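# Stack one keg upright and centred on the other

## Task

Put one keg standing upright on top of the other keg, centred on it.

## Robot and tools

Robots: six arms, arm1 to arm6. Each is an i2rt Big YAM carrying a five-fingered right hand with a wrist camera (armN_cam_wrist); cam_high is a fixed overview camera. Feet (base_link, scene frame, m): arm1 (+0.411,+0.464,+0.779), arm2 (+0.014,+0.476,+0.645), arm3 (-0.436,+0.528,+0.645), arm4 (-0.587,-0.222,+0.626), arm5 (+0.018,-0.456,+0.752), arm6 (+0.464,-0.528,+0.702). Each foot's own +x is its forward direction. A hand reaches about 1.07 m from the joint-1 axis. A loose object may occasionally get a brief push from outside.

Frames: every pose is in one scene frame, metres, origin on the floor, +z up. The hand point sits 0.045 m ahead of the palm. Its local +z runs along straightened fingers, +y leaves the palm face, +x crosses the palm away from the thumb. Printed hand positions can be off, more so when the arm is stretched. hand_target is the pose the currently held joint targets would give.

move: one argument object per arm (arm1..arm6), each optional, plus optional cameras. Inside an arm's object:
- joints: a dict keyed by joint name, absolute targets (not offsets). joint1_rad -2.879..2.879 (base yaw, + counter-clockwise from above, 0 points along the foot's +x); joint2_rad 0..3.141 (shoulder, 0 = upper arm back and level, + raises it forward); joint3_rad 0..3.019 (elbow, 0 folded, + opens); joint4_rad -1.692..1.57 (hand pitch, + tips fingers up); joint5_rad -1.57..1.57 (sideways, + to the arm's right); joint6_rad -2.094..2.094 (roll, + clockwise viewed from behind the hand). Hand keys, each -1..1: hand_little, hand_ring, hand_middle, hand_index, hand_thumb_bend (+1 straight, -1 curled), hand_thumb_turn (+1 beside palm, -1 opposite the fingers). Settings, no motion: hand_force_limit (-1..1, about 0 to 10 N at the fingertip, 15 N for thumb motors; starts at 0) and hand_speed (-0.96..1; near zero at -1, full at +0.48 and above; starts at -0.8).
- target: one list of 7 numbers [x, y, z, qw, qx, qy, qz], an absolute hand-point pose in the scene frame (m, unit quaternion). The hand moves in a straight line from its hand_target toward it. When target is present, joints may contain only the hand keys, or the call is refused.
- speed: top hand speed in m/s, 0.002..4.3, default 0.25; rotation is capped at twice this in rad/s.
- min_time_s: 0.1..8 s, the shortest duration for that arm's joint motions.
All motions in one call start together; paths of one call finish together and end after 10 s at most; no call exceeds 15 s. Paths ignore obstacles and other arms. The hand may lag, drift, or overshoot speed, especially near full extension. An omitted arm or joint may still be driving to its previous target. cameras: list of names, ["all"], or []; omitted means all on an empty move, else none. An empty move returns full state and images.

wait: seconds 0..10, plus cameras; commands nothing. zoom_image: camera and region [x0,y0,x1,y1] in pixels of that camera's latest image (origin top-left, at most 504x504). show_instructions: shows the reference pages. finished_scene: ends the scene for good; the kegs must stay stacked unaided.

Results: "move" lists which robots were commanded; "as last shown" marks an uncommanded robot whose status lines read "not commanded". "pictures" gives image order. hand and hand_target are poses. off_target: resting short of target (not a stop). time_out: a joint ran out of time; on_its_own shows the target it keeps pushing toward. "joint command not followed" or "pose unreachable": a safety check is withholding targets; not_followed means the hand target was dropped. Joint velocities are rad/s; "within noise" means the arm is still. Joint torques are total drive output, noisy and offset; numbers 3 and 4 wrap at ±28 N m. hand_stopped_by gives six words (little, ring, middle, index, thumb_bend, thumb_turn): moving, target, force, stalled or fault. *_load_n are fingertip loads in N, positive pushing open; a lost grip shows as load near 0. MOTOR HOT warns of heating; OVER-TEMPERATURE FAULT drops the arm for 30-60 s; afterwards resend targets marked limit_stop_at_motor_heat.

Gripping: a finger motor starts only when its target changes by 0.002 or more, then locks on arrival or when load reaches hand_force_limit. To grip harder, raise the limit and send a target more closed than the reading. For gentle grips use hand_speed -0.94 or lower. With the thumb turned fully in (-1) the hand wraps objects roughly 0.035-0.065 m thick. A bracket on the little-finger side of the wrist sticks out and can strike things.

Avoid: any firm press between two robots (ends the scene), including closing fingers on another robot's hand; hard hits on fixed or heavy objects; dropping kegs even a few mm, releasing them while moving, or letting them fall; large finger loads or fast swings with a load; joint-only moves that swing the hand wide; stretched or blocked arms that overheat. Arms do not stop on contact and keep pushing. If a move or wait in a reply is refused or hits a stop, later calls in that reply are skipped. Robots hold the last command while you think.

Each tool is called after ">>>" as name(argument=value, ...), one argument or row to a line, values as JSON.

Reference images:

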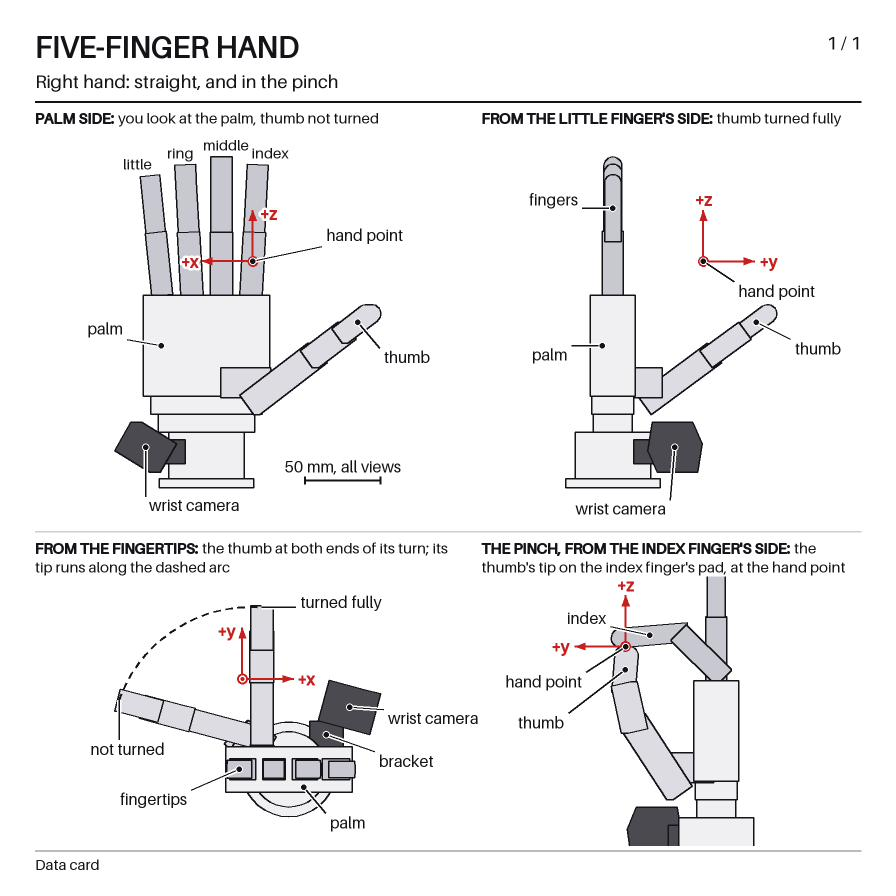

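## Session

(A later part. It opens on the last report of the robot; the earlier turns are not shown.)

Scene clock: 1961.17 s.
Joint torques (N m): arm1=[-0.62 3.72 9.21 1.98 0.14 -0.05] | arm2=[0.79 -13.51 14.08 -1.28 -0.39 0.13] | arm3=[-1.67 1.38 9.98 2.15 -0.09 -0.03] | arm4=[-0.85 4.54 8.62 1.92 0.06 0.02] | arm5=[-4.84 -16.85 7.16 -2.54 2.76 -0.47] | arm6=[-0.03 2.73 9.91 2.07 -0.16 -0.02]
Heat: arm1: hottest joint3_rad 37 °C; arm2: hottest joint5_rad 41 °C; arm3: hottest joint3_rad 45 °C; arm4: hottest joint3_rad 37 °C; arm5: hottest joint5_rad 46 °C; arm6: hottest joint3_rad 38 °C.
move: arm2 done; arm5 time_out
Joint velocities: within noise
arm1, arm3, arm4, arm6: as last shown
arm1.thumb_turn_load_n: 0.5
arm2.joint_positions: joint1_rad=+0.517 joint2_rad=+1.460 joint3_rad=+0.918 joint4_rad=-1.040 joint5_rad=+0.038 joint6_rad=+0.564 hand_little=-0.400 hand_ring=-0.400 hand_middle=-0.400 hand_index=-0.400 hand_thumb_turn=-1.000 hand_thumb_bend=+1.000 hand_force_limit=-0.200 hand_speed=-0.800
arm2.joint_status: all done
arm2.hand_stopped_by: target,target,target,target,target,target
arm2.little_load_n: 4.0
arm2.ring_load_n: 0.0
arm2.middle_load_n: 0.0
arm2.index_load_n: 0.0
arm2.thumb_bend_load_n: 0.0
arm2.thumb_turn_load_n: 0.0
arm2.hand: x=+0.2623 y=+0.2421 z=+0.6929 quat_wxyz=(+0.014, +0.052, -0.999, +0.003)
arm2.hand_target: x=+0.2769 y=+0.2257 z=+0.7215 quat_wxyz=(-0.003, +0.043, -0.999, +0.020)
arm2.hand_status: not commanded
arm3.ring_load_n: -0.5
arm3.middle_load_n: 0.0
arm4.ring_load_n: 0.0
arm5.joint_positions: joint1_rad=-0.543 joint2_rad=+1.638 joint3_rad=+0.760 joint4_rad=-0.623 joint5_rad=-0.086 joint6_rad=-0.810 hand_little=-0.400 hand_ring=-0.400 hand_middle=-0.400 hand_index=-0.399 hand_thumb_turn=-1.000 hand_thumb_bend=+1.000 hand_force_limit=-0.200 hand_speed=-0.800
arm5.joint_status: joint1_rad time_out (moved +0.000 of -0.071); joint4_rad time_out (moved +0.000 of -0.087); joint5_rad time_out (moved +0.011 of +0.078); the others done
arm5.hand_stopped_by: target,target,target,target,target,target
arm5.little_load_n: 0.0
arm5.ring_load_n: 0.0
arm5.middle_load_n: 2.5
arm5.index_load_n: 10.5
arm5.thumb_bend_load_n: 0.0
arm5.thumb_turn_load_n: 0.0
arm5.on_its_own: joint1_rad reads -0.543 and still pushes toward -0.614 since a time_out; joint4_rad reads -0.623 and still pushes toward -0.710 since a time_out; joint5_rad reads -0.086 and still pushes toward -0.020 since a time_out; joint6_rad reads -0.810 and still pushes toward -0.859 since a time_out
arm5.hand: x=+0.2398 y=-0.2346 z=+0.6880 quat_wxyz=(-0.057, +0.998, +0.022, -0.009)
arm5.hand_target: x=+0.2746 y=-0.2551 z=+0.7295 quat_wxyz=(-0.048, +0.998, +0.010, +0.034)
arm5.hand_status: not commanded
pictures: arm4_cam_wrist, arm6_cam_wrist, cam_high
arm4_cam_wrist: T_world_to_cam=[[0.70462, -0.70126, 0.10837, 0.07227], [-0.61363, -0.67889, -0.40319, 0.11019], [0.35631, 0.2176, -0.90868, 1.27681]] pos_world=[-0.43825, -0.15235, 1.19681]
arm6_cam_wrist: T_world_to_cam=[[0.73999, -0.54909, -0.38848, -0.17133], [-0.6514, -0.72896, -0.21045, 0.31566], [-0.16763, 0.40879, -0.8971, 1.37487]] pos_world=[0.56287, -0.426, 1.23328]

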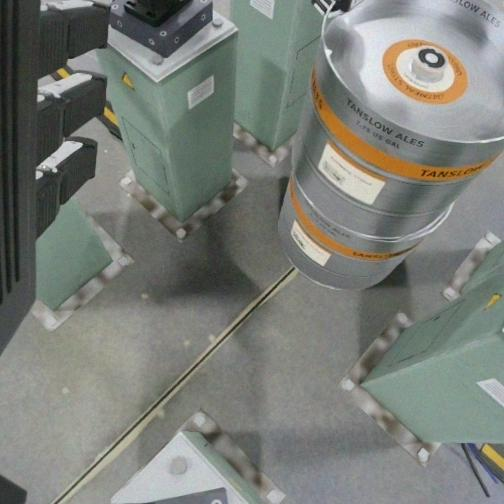

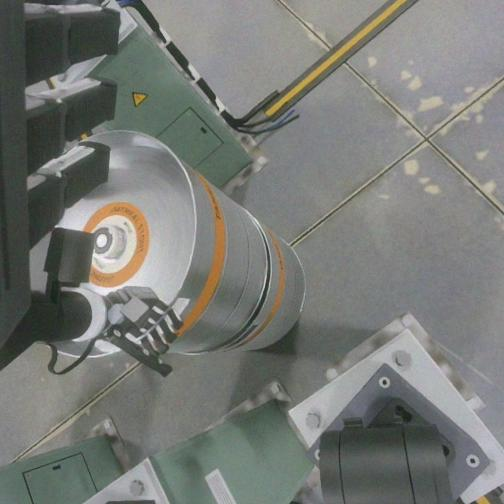

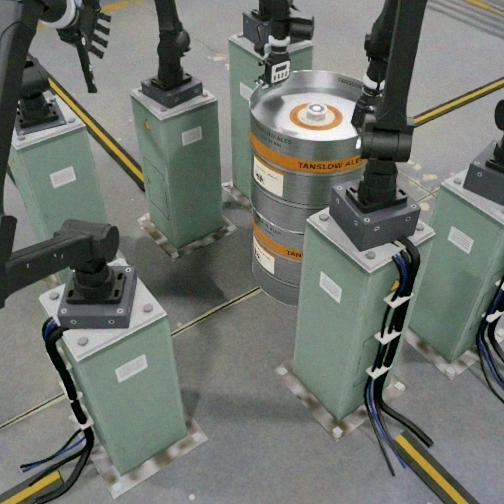

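>>> move(
  arm2={"joints": {"joint1_rad": 0.524, "joint2_rad": 1.412, "joint3_rad": 0.838, "joint4_rad": -0.991, "joint5_rad": 0.03}, "min_time_s": 3},
  arm5={"joints": {"joint1_rad": -0.53, "joint2_rad": 1.635, "joint3_rad": 0.726, "joint4_rad": -0.636, "joint5_rad": -0.055, "joint6_rad": -0.83}, "min_time_s": 3},
)

Scene clock: 1991.87 s.
Joint torques (N m): arm1=[-0.62 3.84 9.22 1.98 0.14 -0.02] | arm2=[1.49 -11.93 5.71 -0.25 -0.23 0.13] | arm3=[-1.61 1.55 9.94 2.11 -0.08 -0.02] | arm4=[-0.73 4.78 8.61 1.92 0.07 0.01] | arm5=[-0.32 -9.93 3.29 -0.46 0.92 -0.26] | arm6=[0.15 3.25 9.92 1.99 -0.11 -0.04]
Heat: arm1: hottest joint3_rad 37 °C; arm2: hottest joint5_rad 40 °C; arm3: hottest joint3_rad 45 °C; arm4: hottest joint3_rad 37 °C; arm5: hottest joint5_rad 51 °C; arm6: hottest joint3_rad 38 °C.
move: arm2 done; arm5 done
Joint velocities: within noise
arm1, arm3, arm4, arm6: as last shown
arm1.thumb_turn_load_n: 0.0
arm2.joint_positions: joint1_rad=+0.517 joint2_rad=+1.421 joint3_rad=+0.867 joint4_rad=-0.979 joint5_rad=+0.034 joint6_rad=+0.565 hand_little=-0.400 hand_ring=-0.400 hand_middle=-0.400 hand_index=-0.400 hand_thumb_turn=-1.000 hand_thumb_bend=+1.000 hand_force_limit=-0.200 hand_speed=-0.800
arm2.joint_status: all done
arm2.hand_stopped_by: target,target,target,target,target,target
arm2.little_load_n: 1.0
arm2.ring_load_n: 0.0
arm2.middle_load_n: 0.0
arm2.index_load_n: 0.0
arm2.thumb_bend_load_n: 0.0
arm2.thumb_turn_load_n: 0.0
arm2.hand: x=+0.2607 y=+0.2458 z=+0.6885 quat_wxyz=(-0.002, +0.052, -0.998, +0.022)
arm2.hand_target: x=+0.2538 y=+0.2601 z=+0.6834 quat_wxyz=(+0.005, +0.048, -0.999, +0.008)
arm2.hand_status: not commanded
arm3.ring_load_n: 0.0
arm5.joint_positions: joint1_rad=-0.526 joint2_rad=+1.640 joint3_rad=+0.750 joint4_rad=-0.607 joint5_rad=-0.077 joint6_rad=-0.803 hand_little=-0.400 hand_ring=-0.400 hand_middle=-0.400 hand_index=-0.399 hand_thumb_turn=-1.000 hand_thumb_bend=+1.000 hand_force_limit=-0.200 hand_speed=-0.800
arm5.joint_status: all done
arm5.hand_stopped_by: target,target,target,target,target,target
arm5.little_load_n: 0.0
arm5.ring_load_n: 0.5
arm5.middle_load_n: 0.0
arm5.index_load_n: 2.5
arm5.thumb_bend_load_n: 0.0
arm5.thumb_turn_load_n: 0.0
arm5.hand: x=+0.2361 y=-0.2327 z=+0.6851 quat_wxyz=(-0.056, +0.998, +0.027, -0.004)
arm5.hand_target: x=+0.2273 y=-0.2525 z=+0.6835 quat_wxyz=(-0.031, +0.999, +0.038, -0.013)
arm5.hand_status: not commanded
arm6.thumb_turn_load_n: -0.5
pictures: none

>>> zoom_image(
  camera="arm6_cam_wrist",
  region=[70, 260, 210, 390],
)

>>> zoom_image(
  camera="cam_high",
  region=[240, 30, 320, 110],
)

Scaled by 3.600.
This view is cut from an older image: the scene may have changed since it was taken.

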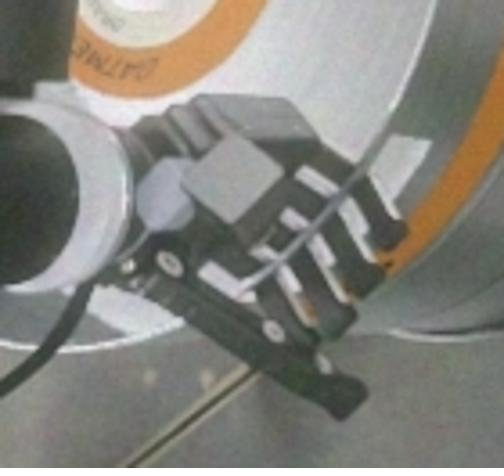

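Scaled by 6.300.
This view is cut from an older image: the scene may have changed since it was taken.

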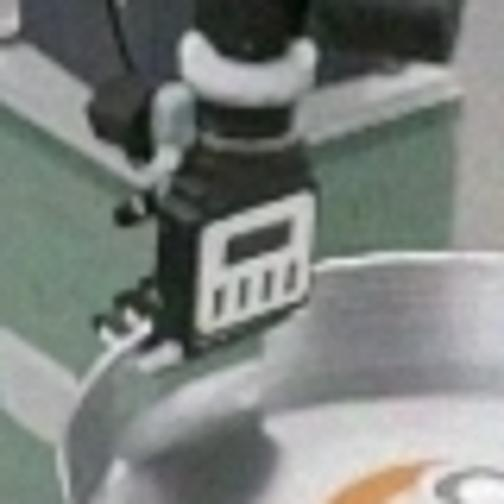

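>>> move(
  arm2={"joints": {"hand_little": 0.2, "hand_ring": 0.2, "hand_middle": 0.2, "hand_index": 0.2}},
  arm5={"joints": {"hand_little": 0.2, "hand_ring": 0.2, "hand_middle": 0.2, "hand_index": 0.2}},
  cameras=["arm6_cam_wrist", "arm4_cam_wrist", "arm2_cam_wrist", "arm5_cam_wrist"],
)

>>> zoom_image(
  camera="arm6_cam_wrist",
  region=[70, 260, 210, 390],
)

Scene clock: 2025.20 s.
Joint torques (N m): arm1=[-0.79 3.9 9.25 1.99 0.17 -0.03] | arm2=[1.44 -11.11 6.32 -0.24 -0.17 0.07] | arm3=[-1.55 1.38 9.98 2.1 -0.09 -0.04] | arm4=[-0.73 4.6 8.61 1.94 0.06 0.02] | arm5=[-0.38 -9.7 3.89 -0.12 0.21 -0.1] | arm6=[0.38 2.84 9.89 2.03 -0.14 -0.03]
Heat: arm1: hottest joint3_rad 37 °C; arm2: hottest joint5_rad 39 °C; arm3: hottest joint3_rad 45 °C; arm4: hottest joint3_rad 37 °C; arm5: hottest joint5_rad 45 °C; arm6: hottest joint3_rad 38 °C.
move: arm2 done; arm5 done
Joint velocities: within noise
arm1, arm3, arm4, arm6: as last shown
arm2.joint_positions: joint1_rad=+0.517 joint2_rad=+1.413 joint3_rad=+0.860 joint4_rad=-0.979 joint5_rad=+0.033 joint6_rad=+0.571 hand_little=+0.200 hand_ring=+0.200 hand_middle=+0.200 hand_index=+0.200 hand_thumb_turn=-1.000 hand_thumb_bend=+1.000 hand_force_limit=-0.200 hand_speed=-0.800
arm2.joint_status: all done
arm2.hand_stopped_by: target,target,target,target,target,target
arm2.little_load_n: 0.0
arm2.ring_load_n: 0.0
arm2.middle_load_n: 0.0
arm2.index_load_n: 0.0
arm2.thumb_bend_load_n: 0.0
arm2.thumb_turn_load_n: 0.0
arm2.hand: x=+0.2597 y=+0.2477 z=+0.6890 quat_wxyz=(-0.003, +0.048, -0.999, +0.022)
arm2.hand_target: x=+0.2537 y=+0.2601 z=+0.6834 quat_wxyz=(+0.005, +0.048, -0.999, +0.008)
arm2.hand_status: not commanded
arm3.middle_load_n: -0.5
arm5.joint_positions: joint1_rad=-0.526 joint2_rad=+1.640 joint3_rad=+0.739 joint4_rad=-0.620 joint5_rad=-0.061 joint6_rad=-0.820 hand_little=+0.200 hand_ring=+0.200 hand_middle=+0.200 hand_index=+0.200 hand_thumb_turn=-1.000 hand_thumb_bend=+1.000 hand_force_limit=-0.200 hand_speed=-0.800
arm5.joint_status: all done
arm5.hand_stopped_by: target,target,target,target,target,target
arm5.little_load_n: 0.0
arm5.ring_load_n: 0.0
arm5.middle_load_n: 0.0
arm5.index_load_n: 0.0
arm5.thumb_bend_load_n: 0.0
arm5.thumb_turn_load_n: 0.0
arm5.hand: x=+0.2326 y=-0.2426 z=+0.6837 quat_wxyz=(-0.042, +0.999, +0.035, -0.006)
arm5.hand_target: x=+0.2272 y=-0.2525 z=+0.6834 quat_wxyz=(-0.031, +0.999, +0.038, -0.013)
arm5.hand_status: not commanded
arm6.thumb_turn_load_n: 0.0
pictures: arm2_cam_wrist, arm4_cam_wrist, arm5_cam_wrist, arm6_cam_wrist
arm2_cam_wrist: T_world_to_cam=[[-0.31964, 0.94512, -0.06771, -0.09835], [0.82844, 0.31343, 0.46417, -0.60606], [0.45992, 0.09227, -0.88315, 0.58549]] pos_world=[0.20137, 0.22889, 0.79173]
arm4_cam_wrist: T_world_to_cam=[[0.70462, -0.70126, 0.10837, 0.07227], [-0.61363, -0.67889, -0.40319, 0.11019], [0.35631, 0.2176, -0.90868, 1.27681]] pos_world=[-0.43825, -0.15235, 1.19681]
arm5_cam_wrist: T_world_to_cam=[[0.28505, -0.95849, -0.00607, -0.29859], [-0.80905, -0.244, 0.53469, -0.23878], [-0.51398, -0.1475, -0.84503, 0.77053]] pos_world=[0.28796, -0.2308, 0.77698]
arm6_cam_wrist: T_world_to_cam=[[0.73999, -0.54909, -0.38848, -0.17133], [-0.6514, -0.72896, -0.21045, 0.31566], [-0.16763, 0.40879, -0.8971, 1.37487]] pos_world=[0.56287, -0.426, 1.23328]

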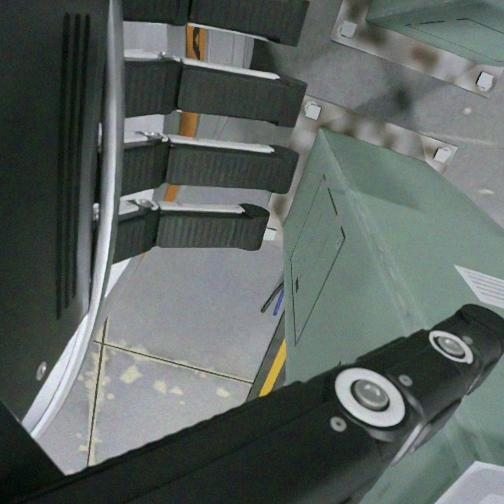

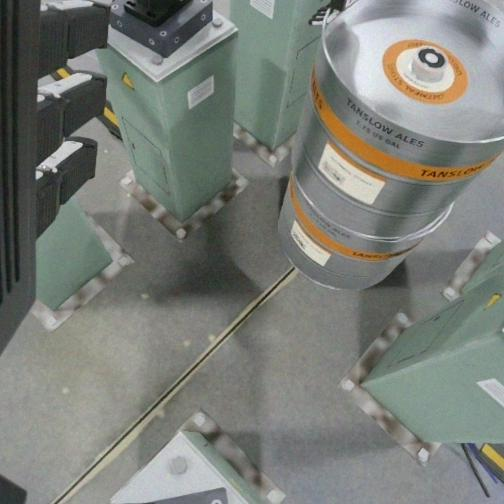

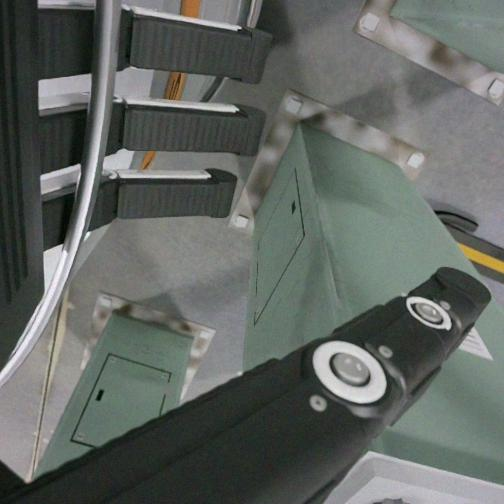

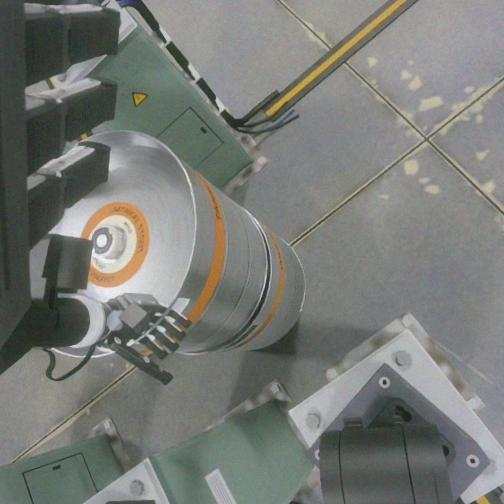

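Scaled by 3.600.

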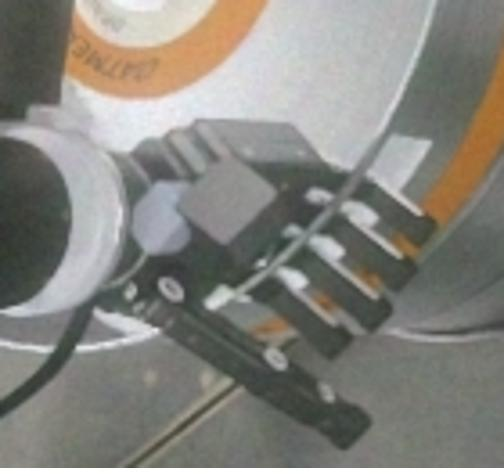

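>>> move(
  arm2={"joints": {"joint1_rad": 0.472, "joint2_rad": 1.476, "joint3_rad": 0.895, "joint4_rad": -0.984, "joint5_rad": 0.03, "joint6_rad": 0.53, "hand_little": 0.0, "hand_ring": 0.0, "hand_middle": 0.0, "hand_index": 0.0}, "min_time_s": 3},
  arm5={"joints": {"joint1_rad": -0.467, "joint2_rad": 1.691, "joint3_rad": 0.78, "joint4_rad": -0.634, "joint5_rad": -0.055, "joint6_rad": -0.77, "hand_little": 0.0, "hand_ring": 0.0, "hand_middle": 0.0, "hand_index": 0.0}, "min_time_s": 3},
  cameras=["arm6_cam_wrist", "arm4_cam_wrist", "arm2_cam_wrist", "arm5_cam_wrist"],
)

>>> zoom_image(
  camera="arm6_cam_wrist",
  region=[70, 260, 210, 390],
)

Scene clock: 2067.87 s.
Joint torques (N m): arm1=[-0.5 3.9 9.16 2.02 0.13 -0.03] | arm2=[-0.21 -8.59 9.48 0.21 0.16 -0.12] | arm3=[-1.73 1.32 9.95 2.15 -0.1 -0.03] | arm4=[-0.91 4.6 8.59 1.99 0.07 0.03] | arm5=[1.38 -8.47 6.19 -0.14 -0.27 0.12] | arm6=[-0.03 3.14 9.88 2.18 -0.13 -0.02]
Heat: arm1: hottest joint3_rad 37 °C; arm2: hottest joint5_rad 37 °C; arm3: hottest joint3_rad 45 °C; arm4: hottest joint3_rad 37 °C; arm5: hottest joint5_rad 41 °C; arm6: hottest joint3_rad 39 °C.
move: arm2 done; arm5 done
Joint velocities: within noise
arm1, arm3, arm4, arm6: as last shown
arm2.joint_positions: joint1_rad=+0.488 joint2_rad=+1.445 joint3_rad=+0.880 joint4_rad=-0.986 joint5_rad=+0.024 joint6_rad=+0.541 hand_little=+0.000 hand_ring=+0.000 hand_middle=+0.000 hand_index=+0.000 hand_thumb_turn=-1.000 hand_thumb_bend=+1.000 hand_force_limit=-0.200 hand_speed=-0.800
arm2.joint_status: all done
arm2.hand_stopped_by: target,target,target,target,target,target
arm2.little_load_n: 0.0
arm2.ring_load_n: -0.5
arm2.middle_load_n: -2.0
arm2.index_load_n: 0.0
arm2.thumb_bend_load_n: -0.5
arm2.thumb_turn_load_n: 0.0
arm2.hand: x=+0.2551 y=+0.2386 z=+0.6853 quat_wxyz=(-0.001, +0.049, -0.999, +0.011)
arm2.hand_target: x=+0.2526 y=+0.2306 z=+0.6795 quat_wxyz=(+0.006, +0.047, -0.999, +0.007)
arm2.hand_status: not commanded
arm3.middle_load_n: 0.0
arm5.joint_positions: joint1_rad=-0.488 joint2_rad=+1.672 joint3_rad=+0.761 joint4_rad=-0.618 joint5_rad=-0.049 joint6_rad=-0.785 hand_little=+0.000 hand_ring=+0.000 hand_middle=+0.000 hand_index=+0.000 hand_thumb_turn=-1.000 hand_thumb_bend=+1.000 hand_force_limit=-0.200 hand_speed=-0.800
arm5.joint_status: all done
arm5.hand_stopped_by: target,target,target,target,target,target
arm5.little_load_n: 0.0
arm5.ring_load_n: 0.0
arm5.middle_load_n: 0.5
arm5.index_load_n: 0.0
arm5.thumb_bend_load_n: 0.0
arm5.thumb_turn_load_n: 0.0
arm5.hand: x=+0.2279 y=-0.2304 z=+0.6788 quat_wxyz=(-0.034, +0.999, +0.036, -0.007)
arm5.hand_target: x=+0.2231 y=-0.2228 z=+0.6776 quat_wxyz=(-0.030, +0.999, +0.039, -0.015)
arm5.hand_status: not commanded
pictures: arm2_cam_wrist, arm4_cam_wrist, arm5_cam_wrist, arm6_cam_wrist
arm2_cam_wrist: T_world_to_cam=[[-0.32118, 0.9459, -0.04594, -0.10623], [0.83089, 0.30474, 0.46557, -0.5973], [0.45439, 0.11137, -0.88382, 0.58253]] pos_world=[0.19748, 0.21763, 0.78806]
arm4_cam_wrist: T_world_to_cam=[[0.70462, -0.70126, 0.10837, 0.07227], [-0.61363, -0.67889, -0.40319, 0.11019], [0.35631, 0.2176, -0.90868, 1.27681]] pos_world=[-0.43825, -0.15235, 1.19681]
arm5_cam_wrist: T_world_to_cam=[[0.28759, -0.95772, 0.00808, -0.29557], [-0.80861, -0.23828, 0.53794, -0.23784], [-0.51326, -0.16124, -0.84295, 0.76099]] pos_world=[0.28327, -0.21705, 0.7718]
arm6_cam_wrist: T_world_to_cam=[[0.73999, -0.54909, -0.38848, -0.17133], [-0.6514, -0.72896, -0.21045, 0.31566], [-0.16763, 0.40879, -0.8971, 1.37487]] pos_world=[0.56287, -0.426, 1.23328]

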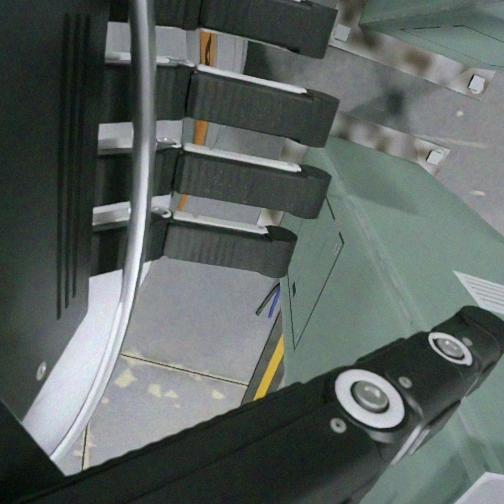

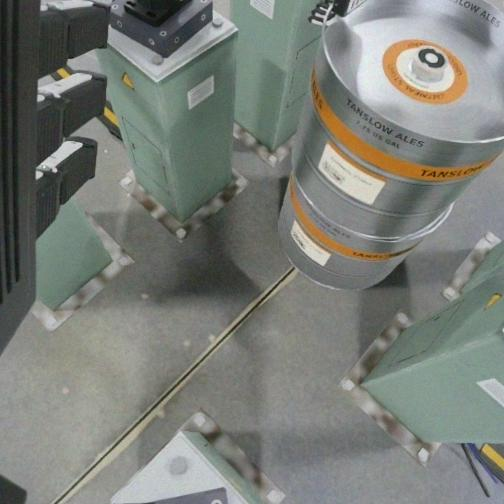

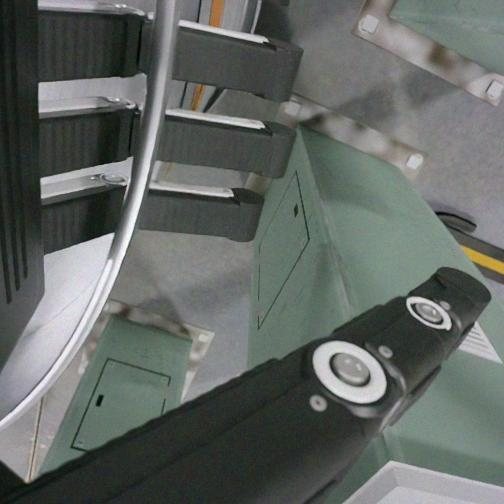

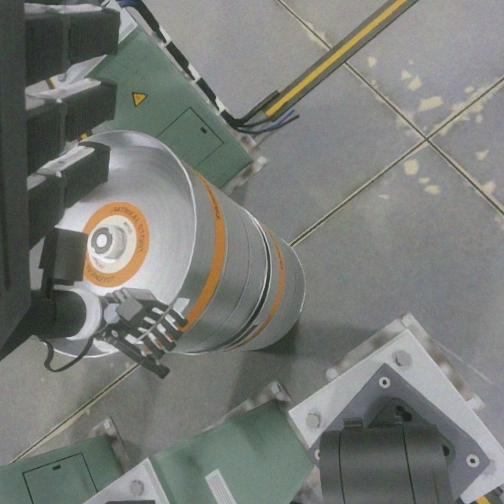

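Scaled by 3.600.

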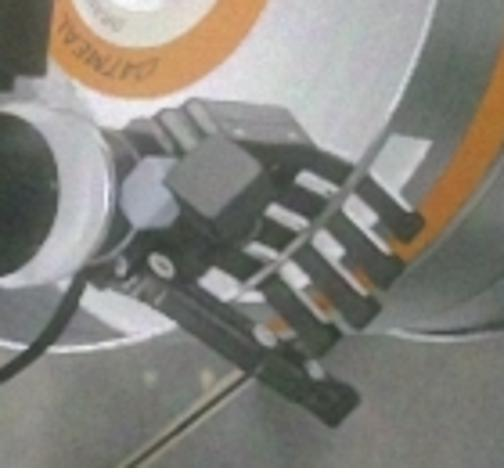

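>>> move(
  arm2={"joints": {"joint1_rad": 0.43, "joint2_rad": 1.53, "joint3_rad": 0.95, "joint4_rad": -0.986, "joint5_rad": 0.03, "joint6_rad": 0.487, "hand_little": -0.1, "hand_ring": -0.1, "hand_middle": -0.1, "hand_index": -0.1}, "min_time_s": 3},
  arm5={"joints": {"joint1_rad": -0.4145, "joint2_rad": 1.738, "joint3_rad": 0.825, "joint4_rad": -0.632, "joint5_rad": -0.055, "joint6_rad": -0.7175}, "min_time_s": 3},
  cameras=["arm6_cam_wrist", "arm4_cam_wrist", "arm2_cam_wrist", "arm5_cam_wrist"],
)

>>> zoom_image(
  camera="arm6_cam_wrist",
  region=[70, 260, 210, 390],
)

Scene clock: 2083.87 s.
Joint torques (N m): arm1=[-0.62 3.84 9.26 1.98 0.16 -0.04] | arm2=[-0.26 -8.59 10.1 0.29 0.19 -0.14] | arm3=[-1.85 1.55 9.98 2.21 -0.09 -0.03] | arm4=[-0.79 4.54 8.69 1.95 0.06 0.02] | arm5=[2.02 -7.94 6.32 0.32 -0.7 0.19] | arm6=[0.09 2.9 9.87 1.98 -0.14 -0.02]
Heat: arm1: hottest joint3_rad 37 °C; arm2: hottest joint5_rad 37 °C; arm3: hottest joint3_rad 45 °C; arm4: hottest joint3_rad 37 °C; arm5: hottest joint5_rad 40 °C; arm6: hottest joint3_rad 39 °C.
move: arm2 done; arm5 done
Joint velocities: within noise
arm1.joint_positions: joint1_rad=+0.709 joint2_rad=+0.567 joint3_rad=+1.375 joint4_rad=-1.336 joint5_rad=+0.100 joint6_rad=-1.400 hand_little=+1.000 hand_ring=+1.000 hand_middle=+1.000 hand_index=+1.000 hand_thumb_turn=+1.000 hand_thumb_bend=+1.000 hand_force_limit=+0.000 hand_speed=-0.800
arm1.joint_status: not commanded
arm1.hand_stopped_by: target,target,target,target,target,target
arm1.little_load_n: 0.0
arm1.ring_load_n: 0.0
arm1.middle_load_n: 0.0
arm1.index_load_n: 0.0
arm1.thumb_bend_load_n: 0.0
arm1.thumb_turn_load_n: 0.0
arm1.hand: x=+0.4706 y=+0.2526 z=+1.2798 quat_wxyz=(+0.232, +0.718, -0.483, +0.444)
arm1.hand_target: x=+0.4678 y=+0.2537 z=+1.2868 quat_wxyz=(+0.236, +0.712, -0.484, +0.450)
arm1.hand_status: not commanded
arm2.joint_positions: joint1_rad=+0.448 joint2_rad=+1.492 joint3_rad=+0.928 joint4_rad=-0.991 joint5_rad=+0.023 joint6_rad=+0.498 hand_little=-0.100 hand_ring=-0.100 hand_middle=-0.100 hand_index=-0.100 hand_thumb_turn=-1.000 hand_thumb_bend=+1.000 hand_force_limit=-0.200 hand_speed=-0.800
arm2.joint_status: all done
arm2.hand_stopped_by: target,target,target,target,target,target
arm2.little_load_n: 0.0
arm2.ring_load_n: -3.0
arm2.middle_load_n: -3.5
arm2.index_load_n: 0.0
arm2.thumb_bend_load_n: 0.0
arm2.thumb_turn_load_n: 0.0
arm2.hand: x=+0.2524 y=+0.2162 z=+0.6843 quat_wxyz=(+0.001, +0.050, -0.999, +0.009)
arm2.hand_target: x=+0.2507 y=+0.2047 z=+0.6775 quat_wxyz=(+0.007, +0.047, -0.999, +0.006)
arm2.hand_status: not commanded
arm3.joint_positions: joint1_rad=+0.150 joint2_rad=+0.607 joint3_rad=+1.465 joint4_rad=-1.236 joint5_rad=+0.200 joint6_rad=-0.950 hand_little=+1.000 hand_ring=+1.000 hand_middle=+1.000 hand_index=+1.000 hand_thumb_turn=+1.000 hand_thumb_bend=+1.000 hand_force_limit=+0.000 hand_speed=-0.800
arm3.joint_status: not commanded
arm3.hand_stopped_by: target,target,target,target,target,target
arm3.little_load_n: 0.0
arm3.ring_load_n: 0.0
arm3.middle_load_n: 0.0
arm3.index_load_n: 0.0
arm3.thumb_bend_load_n: 0.0
arm3.thumb_turn_load_n: 0.0
arm3.hand: x=-0.5114 y=+0.3085 z=+1.1831 quat_wxyz=(+0.328, +0.322, -0.762, +0.456)
arm3.hand_target: x=-0.5115 y=+0.3107 z=+1.1910 quat_wxyz=(+0.331, +0.319, -0.758, +0.464)
arm3.hand_status: not commanded
arm4: as last shown
arm5.joint_positions: joint1_rad=-0.444 joint2_rad=+1.704 joint3_rad=+0.805 joint4_rad=-0.630 joint5_rad=-0.039 joint6_rad=-0.738 hand_little=+0.000 hand_ring=+0.000 hand_middle=+0.000 hand_index=+0.000 hand_thumb_turn=-1.000 hand_thumb_bend=+1.000 hand_force_limit=-0.200 hand_speed=-0.800
arm5.joint_status: all done
arm5.hand_stopped_by: target,target,target,target,target,target
arm5.little_load_n: 0.0
arm5.ring_load_n: 0.0
arm5.middle_load_n: -4.5
arm5.index_load_n: -2.0
arm5.thumb_bend_load_n: 0.0
arm5.thumb_turn_load_n: 0.0
arm5.hand: x=+0.2261 y=-0.2091 z=+0.6782 quat_wxyz=(-0.031, +0.999, +0.035, -0.004)
arm5.hand_target: x=+0.2170 y=-0.1977 z=+0.6716 quat_wxyz=(-0.030, +0.999, +0.039, -0.016)
arm5.hand_status: not commanded
arm6.joint_positions: joint1_rad=-0.716 joint2_rad=+0.557 joint3_rad=+1.325 joint4_rad=-1.516 joint5_rad=-0.200 joint6_rad=-0.950 hand_little=+1.000 hand_ring=+1.000 hand_middle=+1.000 hand_index=+1.000 hand_thumb_turn=+1.000 hand_thumb_bend=+1.000 hand_force_limit=+0.000 hand_speed=-0.800
arm6.joint_status: not commanded
arm6.hand_stopped_by: target,target,target,target,target,target
arm6.little_load_n: 0.0
arm6.ring_load_n: 0.0
arm6.middle_load_n: 0.0
arm6.index_load_n: 0.0
arm6.thumb_bend_load_n: 0.0
arm6.thumb_turn_load_n: 0.0
arm6.hand: x=+0.5382 y=-0.3795 z=+1.1287 quat_wxyz=(-0.364, +0.877, +0.246, +0.192)
arm6.hand_target: x=+0.5358 y=-0.3788 z=+1.1356 quat_wxyz=(-0.372, +0.872, +0.253, +0.195)
arm6.hand_status: not commanded
pictures: arm2_cam_wrist, arm4_cam_wrist, arm5_cam_wrist, arm6_cam_wrist
arm2_cam_wrist: T_world_to_cam=[[-0.32392, 0.94518, -0.04144, -0.08811], [0.83151, 0.30531, 0.46408, -0.58698], [0.45129, 0.11586, -0.88482, 0.58577]] pos_world=[0.19519, 0.19462, 0.78706]
arm4_cam_wrist: T_world_to_cam=[[0.70462, -0.70126, 0.10837, 0.07227], [-0.61363, -0.67889, -0.40319, 0.11019], [0.35631, 0.2176, -0.90868, 1.27681]] pos_world=[-0.43825, -0.15235, 1.19681]
arm5_cam_wrist: T_world_to_cam=[[0.28463, -0.95851, 0.01566, -0.27941], [-0.81205, -0.23239, 0.53533, -0.23026], [-0.50948, -0.16509, -0.8445, 0.76242]] pos_world=[0.28098, -0.19546, 0.77151]
arm6_cam_wrist: T_world_to_cam=[[0.73999, -0.54909, -0.38848, -0.17133], [-0.6514, -0.72896, -0.21045, 0.31566], [-0.16763, 0.40879, -0.8971, 1.37487]] pos_world=[0.56287, -0.426, 1.23328]

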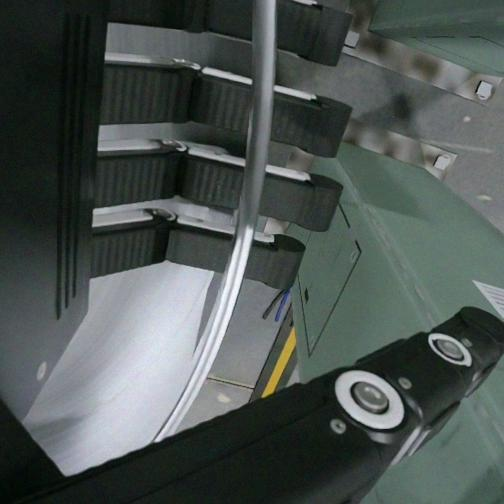

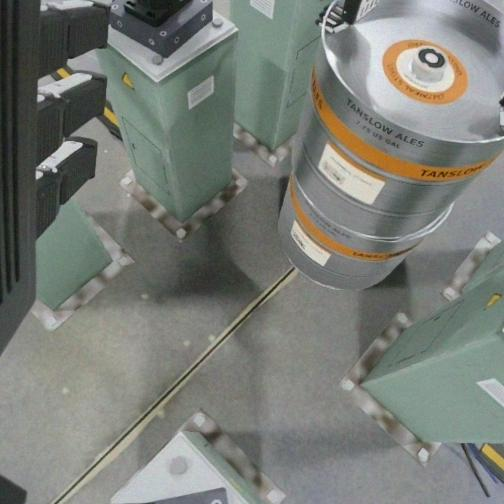

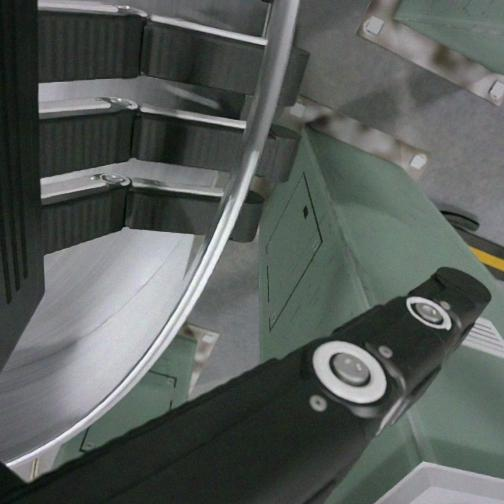

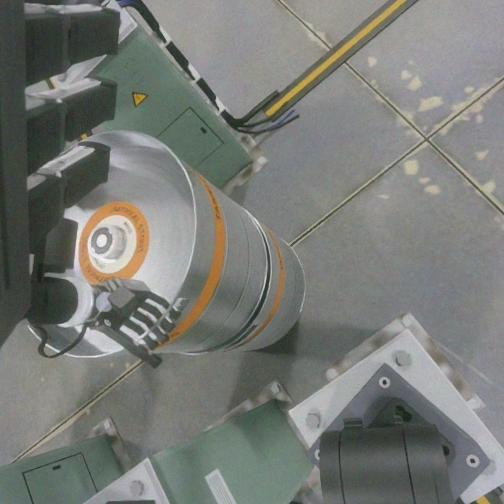

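Scaled by 3.600.

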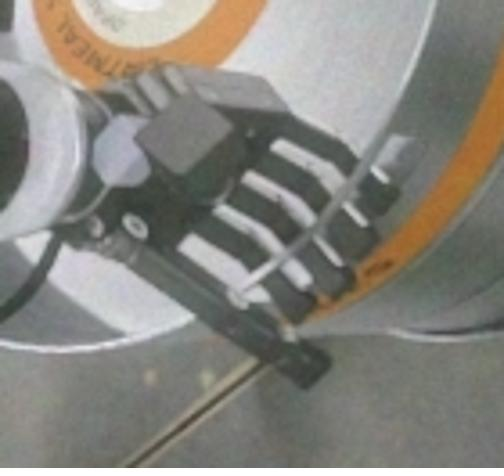

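>>> move(
  arm2={"joints": {"joint1_rad": 0.392, "joint2_rad": 1.574, "joint3_rad": 1.011, "joint4_rad": -1.0, "joint5_rad": 0.03, "joint6_rad": 0.449, "hand_little": -0.2, "hand_ring": -0.2, "hand_middle": -0.2, "hand_index": -0.2}, "min_time_s": 3},
  arm5={"joints": {"joint1_rad": -0.3685, "joint2_rad": 1.768, "joint3_rad": 0.875, "joint4_rad": -0.652, "joint5_rad": -0.055, "joint6_rad": -0.6715, "hand_little": -0.15, "hand_ring": -0.15, "hand_middle": -0.15, "hand_index": -0.15}, "min_time_s": 3},
  cameras=["arm6_cam_wrist", "arm4_cam_wrist", "arm2_cam_wrist", "arm5_cam_wrist"],
)

>>> zoom_image(
  camera="arm6_cam_wrist",
  region=[70, 260, 210, 390],
)

Scene clock: 2096.37 s.
Joint torques (N m): arm1=[-0.67 4.01 9.11 2.02 0.16 -0.03] | arm2=[-0.15 -10.87 11.12 -0.03 0.15 -0.14] | arm3=[-1.61 1.44 9.95 2.18 -0.09 -0.03] | arm4=[-0.91 4.54 8.61 1.92 0.06 0.01] | arm5=[0.79 -9.58 6.9 0.03 -0.14 0.08] | arm6=[0.38 2.67 9.77 2.09 -0.15 -0.02]
Heat: arm1: hottest joint3_rad 37 °C; arm2: hottest joint5_rad 37 °C; arm3: hottest joint3_rad 45 °C; arm4: hottest joint3_rad 37 °C; arm5: hottest joint5_rad 40 °C; arm6: hottest joint3_rad 39 °C.
move: arm2 done; arm5 done
Joint velocities: within noise
arm1, arm3, arm6: as last shown
arm2.joint_positions: joint1_rad=+0.407 joint2_rad=+1.550 joint3_rad=+0.976 joint4_rad=-0.996 joint5_rad=+0.024 joint6_rad=+0.462 hand_little=-0.200 hand_ring=-0.200 hand_middle=-0.200 hand_index=-0.200 hand_thumb_turn=-1.000 hand_thumb_bend=+1.000 hand_force_limit=-0.200 hand_speed=-0.800
arm2.joint_status: all done
arm2.hand_stopped_by: target,target,target,target,target,target
arm2.little_load_n: 0.0
arm2.ring_load_n: -2.0
arm2.middle_load_n: -1.0
arm2.index_load_n: 0.0
arm2.thumb_bend_load_n: 0.0
arm2.thumb_turn_load_n: 0.0
arm2.hand: x=+0.2479 y=+0.1941 z=+0.6784 quat_wxyz=(+0.005, +0.049, -0.999, +0.003)
arm2.hand_target: x=+0.2488 y=+0.1790 z=+0.6801 quat_wxyz=(+0.006, +0.047, -0.999, +0.007)
arm2.hand_status: not commanded
arm4.joint_positions: joint1_rad=-0.240 joint2_rad=+0.547 joint3_rad=+1.325 joint4_rad=-1.416 joint5_rad=-0.050 joint6_rad=-1.450 hand_little=+1.000 hand_ring=+1.000 hand_middle=+1.000 hand_index=+1.000 hand_thumb_turn=+1.000 hand_thumb_bend=+1.000 hand_force_limit=+0.000 hand_speed=-0.800
arm4.joint_status: not commanded
arm4.hand_stopped_by: target,target,target,target,target,target
arm4.little_load_n: 0.0
arm4.ring_load_n: -0.5
arm4.middle_load_n: 0.0
arm4.index_load_n: 0.0
arm4.thumb_bend_load_n: 0.0
arm4.thumb_turn_load_n: 0.0
arm4.hand: x=-0.4033 y=-0.1253 z=+1.0879 quat_wxyz=(-0.202, +0.851, +0.271, +0.401)
arm4.hand_target: x=-0.4022 y=-0.1270 z=+1.0994 quat_wxyz=(-0.204, +0.847, +0.265, +0.414)
arm4.hand_status: not commanded
arm5.joint_positions: joint1_rad=-0.381 joint2_rad=+1.751 joint3_rad=+0.846 joint4_rad=-0.643 joint5_rad=-0.052 joint6_rad=-0.680 hand_little=-0.150 hand_ring=-0.150 hand_middle=-0.150 hand_index=-0.150 hand_thumb_turn=-1.000 hand_thumb_bend=+1.000 hand_force_limit=-0.200 hand_speed=-0.800
arm5.joint_status: all done
arm5.hand_stopped_by: target,target,target,target,target,target
arm5.little_load_n: 0.0
arm5.ring_load_n: 0.0
arm5.middle_load_n: 0.0
arm5.index_load_n: 0.0
arm5.thumb_bend_load_n: 0.0
arm5.thumb_turn_load_n: 0.0
arm5.hand: x=+0.2101 y=-0.1853 z=+0.6723 quat_wxyz=(-0.027, +0.999, +0.037, -0.017)
arm5.hand_target: x=+0.2115 y=-0.1738 z=+0.6726 quat_wxyz=(-0.029, +0.999, +0.039, -0.017)
arm5.hand_status: not commanded
pictures: arm2_cam_wrist, arm4_cam_wrist, arm5_cam_wrist, arm6_cam_wrist
arm2_cam_wrist: T_world_to_cam=[[-0.32035, 0.94694, -0.02611, -0.0805], [0.83723, 0.29591, 0.45988, -0.57057], [0.4432, 0.12546, -0.8876, 0.5873]] pos_world=[0.19162, 0.17139, 0.78157]
arm4_cam_wrist: T_world_to_cam=[[0.70462, -0.70126, 0.10837, 0.07227], [-0.61363, -0.67889, -0.40319, 0.11019], [0.35631, 0.2176, -0.90868, 1.27681]] pos_world=[-0.43825, -0.15235, 1.19681]
arm5_cam_wrist: T_world_to_cam=[[0.28973, -0.95696, 0.01654, -0.25322], [-0.79748, -0.23182, 0.55704, -0.25204], [-0.52923, -0.17458, -0.83032, 0.74609]] pos_world=[0.26722, -0.1705, 0.76408]
arm6_cam_wrist: T_world_to_cam=[[0.73999, -0.54909, -0.38848, -0.17133], [-0.6514, -0.72896, -0.21045, 0.31566], [-0.16763, 0.40879, -0.8971, 1.37487]] pos_world=[0.56287, -0.426, 1.23328]

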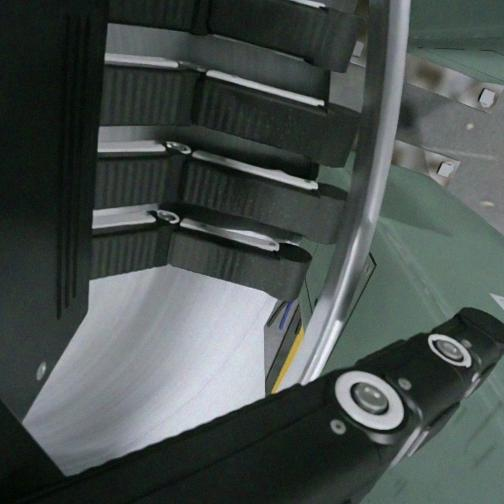

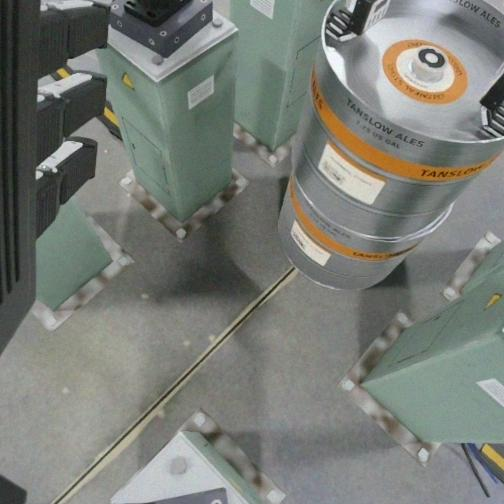

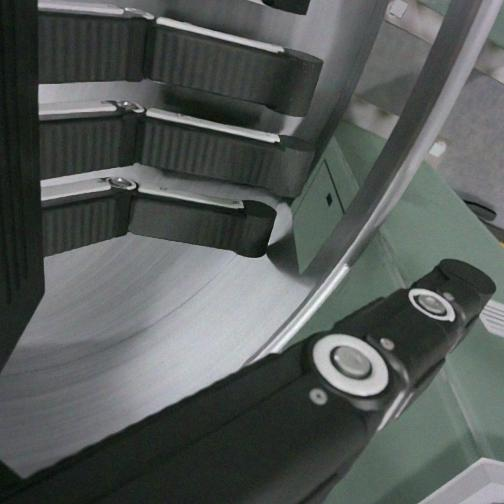

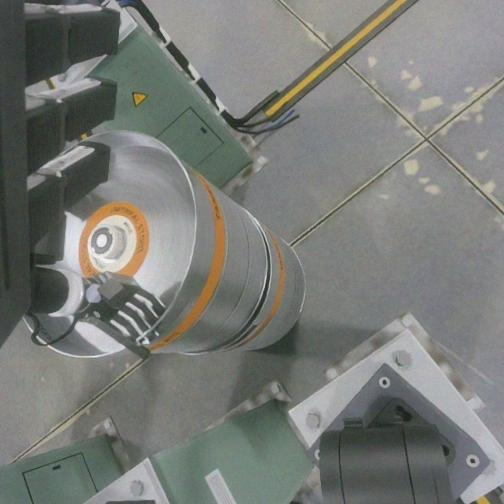

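Scaled by 3.600.

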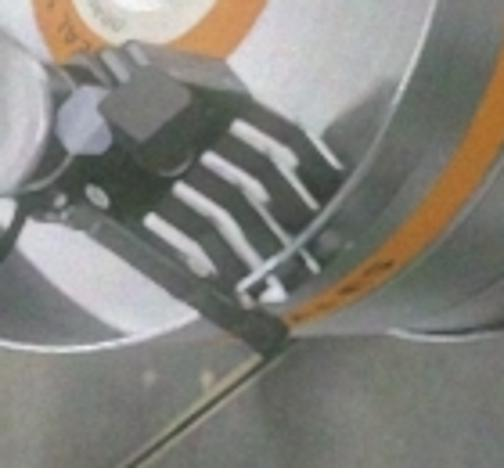

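>>> move(
  arm2={"joints": {"joint1_rad": 0.37, "joint2_rad": 1.606, "joint3_rad": 1.053, "joint4_rad": -1.008, "joint5_rad": 0.03, "joint6_rad": 0.427}, "min_time_s": 2.5},
  arm5={"joints": {"joint1_rad": -0.3635, "joint2_rad": 1.8035, "joint3_rad": 0.9275, "joint4_rad": -0.669, "joint5_rad": -0.055, "joint6_rad": -0.6665}, "min_time_s": 2.5},
  cameras=["arm6_cam_wrist", "arm4_cam_wrist", "arm2_cam_wrist", "arm5_cam_wrist"],
)

>>> zoom_image(
  camera="arm6_cam_wrist",
  region=[70, 260, 210, 390],
)

Scene clock: 2124.90 s.
Joint torques (N m): arm1=[-0.5 3.72 9.13 1.99 0.16 -0.04] | arm2=[-0.09 -11.58 11.45 -0.12 0.15 -0.12] | arm3=[-1.73 1.32 9.96 2.19 -0.09 -0.03] | arm4=[-0.73 4.66 8.62 1.94 0.07 0.01] | arm5=[0.79 -10.29 7.13 0.08 -0.15 0.07] | arm6=[0.44 2.78 9.73 2.04 -0.11 -0.03]
Heat: arm1: hottest joint3_rad 37 °C; arm2: hottest joint5_rad 36 °C; arm3: hottest joint3_rad 45 °C; arm4: hottest joint3_rad 37 °C; arm5: hottest joint5_rad 39 °C; arm6: hottest joint3_rad 39 °C.
move: arm2 done; arm5 done
Joint velocities: within noise
arm1, arm3, arm4, arm6: as last shown
arm2.joint_positions: joint1_rad=+0.384 joint2_rad=+1.585 joint3_rad=+1.014 joint4_rad=-1.002 joint5_rad=+0.025 joint6_rad=+0.437 hand_little=-0.200 hand_ring=-0.200 hand_middle=-0.200 hand_index=-0.200 hand_thumb_turn=-1.000 hand_thumb_bend=+1.000 hand_force_limit=-0.200 hand_speed=-0.800
arm2.joint_status: all done
arm2.hand_stopped_by: target,target,target,target,target,target
arm2.little_load_n: 0.0
arm2.ring_load_n: 0.0
arm2.middle_load_n: 0.0
arm2.index_load_n: 0.0
arm2.thumb_bend_load_n: 0.0
arm2.thumb_turn_load_n: 0.0
arm2.hand: x=+0.2465 y=+0.1779 z=+0.6775 quat_wxyz=(+0.006, +0.049, -0.999, +0.002)
arm2.hand_target: x=+0.2480 y=+0.1617 z=+0.6806 quat_wxyz=(+0.006, +0.047, -0.999, +0.008)
arm2.hand_status: not commanded
arm4.ring_load_n: 0.0
arm5.joint_positions: joint1_rad=-0.376 joint2_rad=+1.786 joint3_rad=+0.897 joint4_rad=-0.661 joint5_rad=-0.052 joint6_rad=-0.673 hand_little=-0.150 hand_ring=-0.150 hand_middle=-0.150 hand_index=-0.150 hand_thumb_turn=-1.000 hand_thumb_bend=+1.000 hand_force_limit=-0.200 hand_speed=-0.800
arm5.joint_status: all done
arm5.hand_stopped_by: target,target,target,target,target,target
arm5.little_load_n: 0.0
arm5.ring_load_n: -0.5
arm5.middle_load_n: 0.0
arm5.index_load_n: 0.0
arm5.thumb_bend_load_n: 0.0
arm5.thumb_turn_load_n: 0.0
arm5.hand: x=+0.2176 y=-0.1707 z=+0.6712 quat_wxyz=(-0.026, +0.999, +0.036, -0.018)
arm5.hand_target: x=+0.2195 y=-0.1578 z=+0.6716 quat_wxyz=(-0.029, +0.999, +0.039, -0.018)
arm5.hand_status: not commanded
arm6.index_load_n: -0.5
pictures: arm2_cam_wrist, arm4_cam_wrist, arm5_cam_wrist, arm6_cam_wrist
arm2_cam_wrist: T_world_to_cam=[[-0.32188, 0.94648, -0.02375, -0.06676], [0.83754, 0.29635, 0.45903, -0.56369], [0.4415, 0.12786, -0.8881, 0.58935]] pos_world=[0.19042, 0.15488, 0.78057]
arm4_cam_wrist: T_world_to_cam=[[0.70462, -0.70126, 0.10837, 0.07227], [-0.61363, -0.67889, -0.40319, 0.11019], [0.35631, 0.2176, -0.90868, 1.27681]] pos_world=[-0.43825, -0.15235, 1.19681]
arm5_cam_wrist: T_world_to_cam=[[0.28874, -0.95722, 0.01874, -0.24271], [-0.79645, -0.22929, 0.55955, -0.24357], [-0.53132, -0.17649, -0.82859, 0.75062]] pos_world=[0.27491, -0.1557, 0.76279]
arm6_cam_wrist: T_world_to_cam=[[0.73999, -0.54909, -0.38848, -0.17133], [-0.6514, -0.72896, -0.21045, 0.31566], [-0.16763, 0.40879, -0.8971, 1.37487]] pos_world=[0.56287, -0.426, 1.23328]

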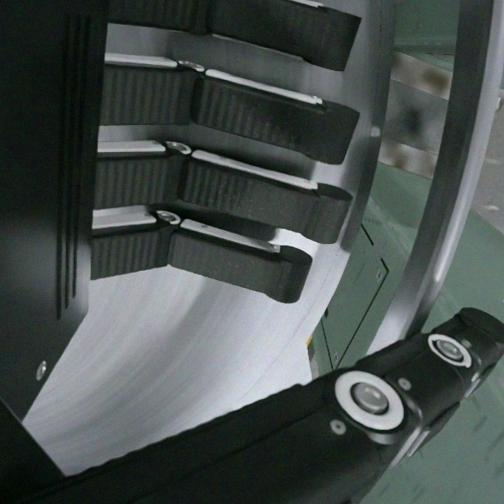

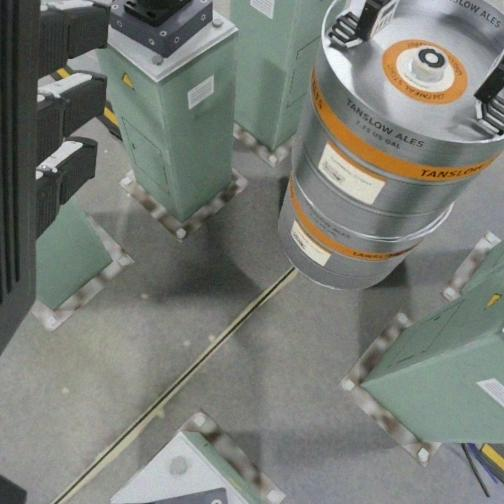

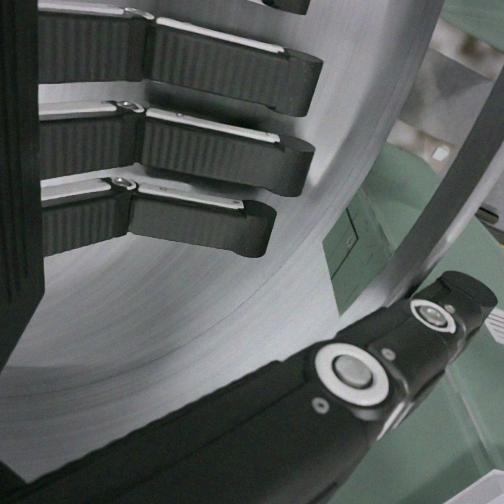

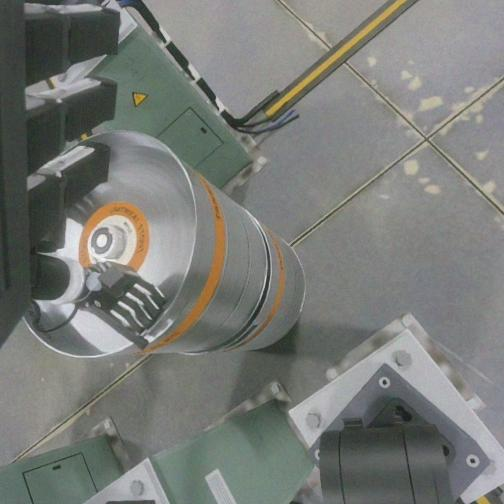

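Scaled by 3.600.

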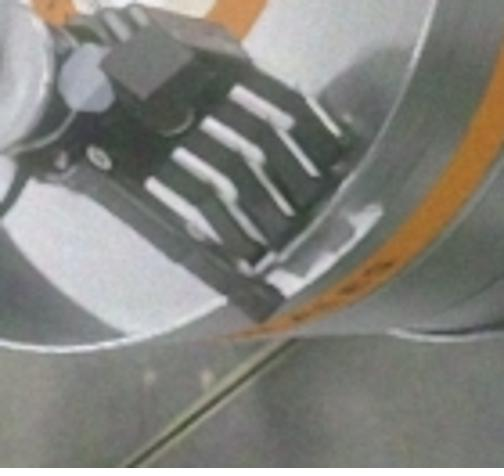

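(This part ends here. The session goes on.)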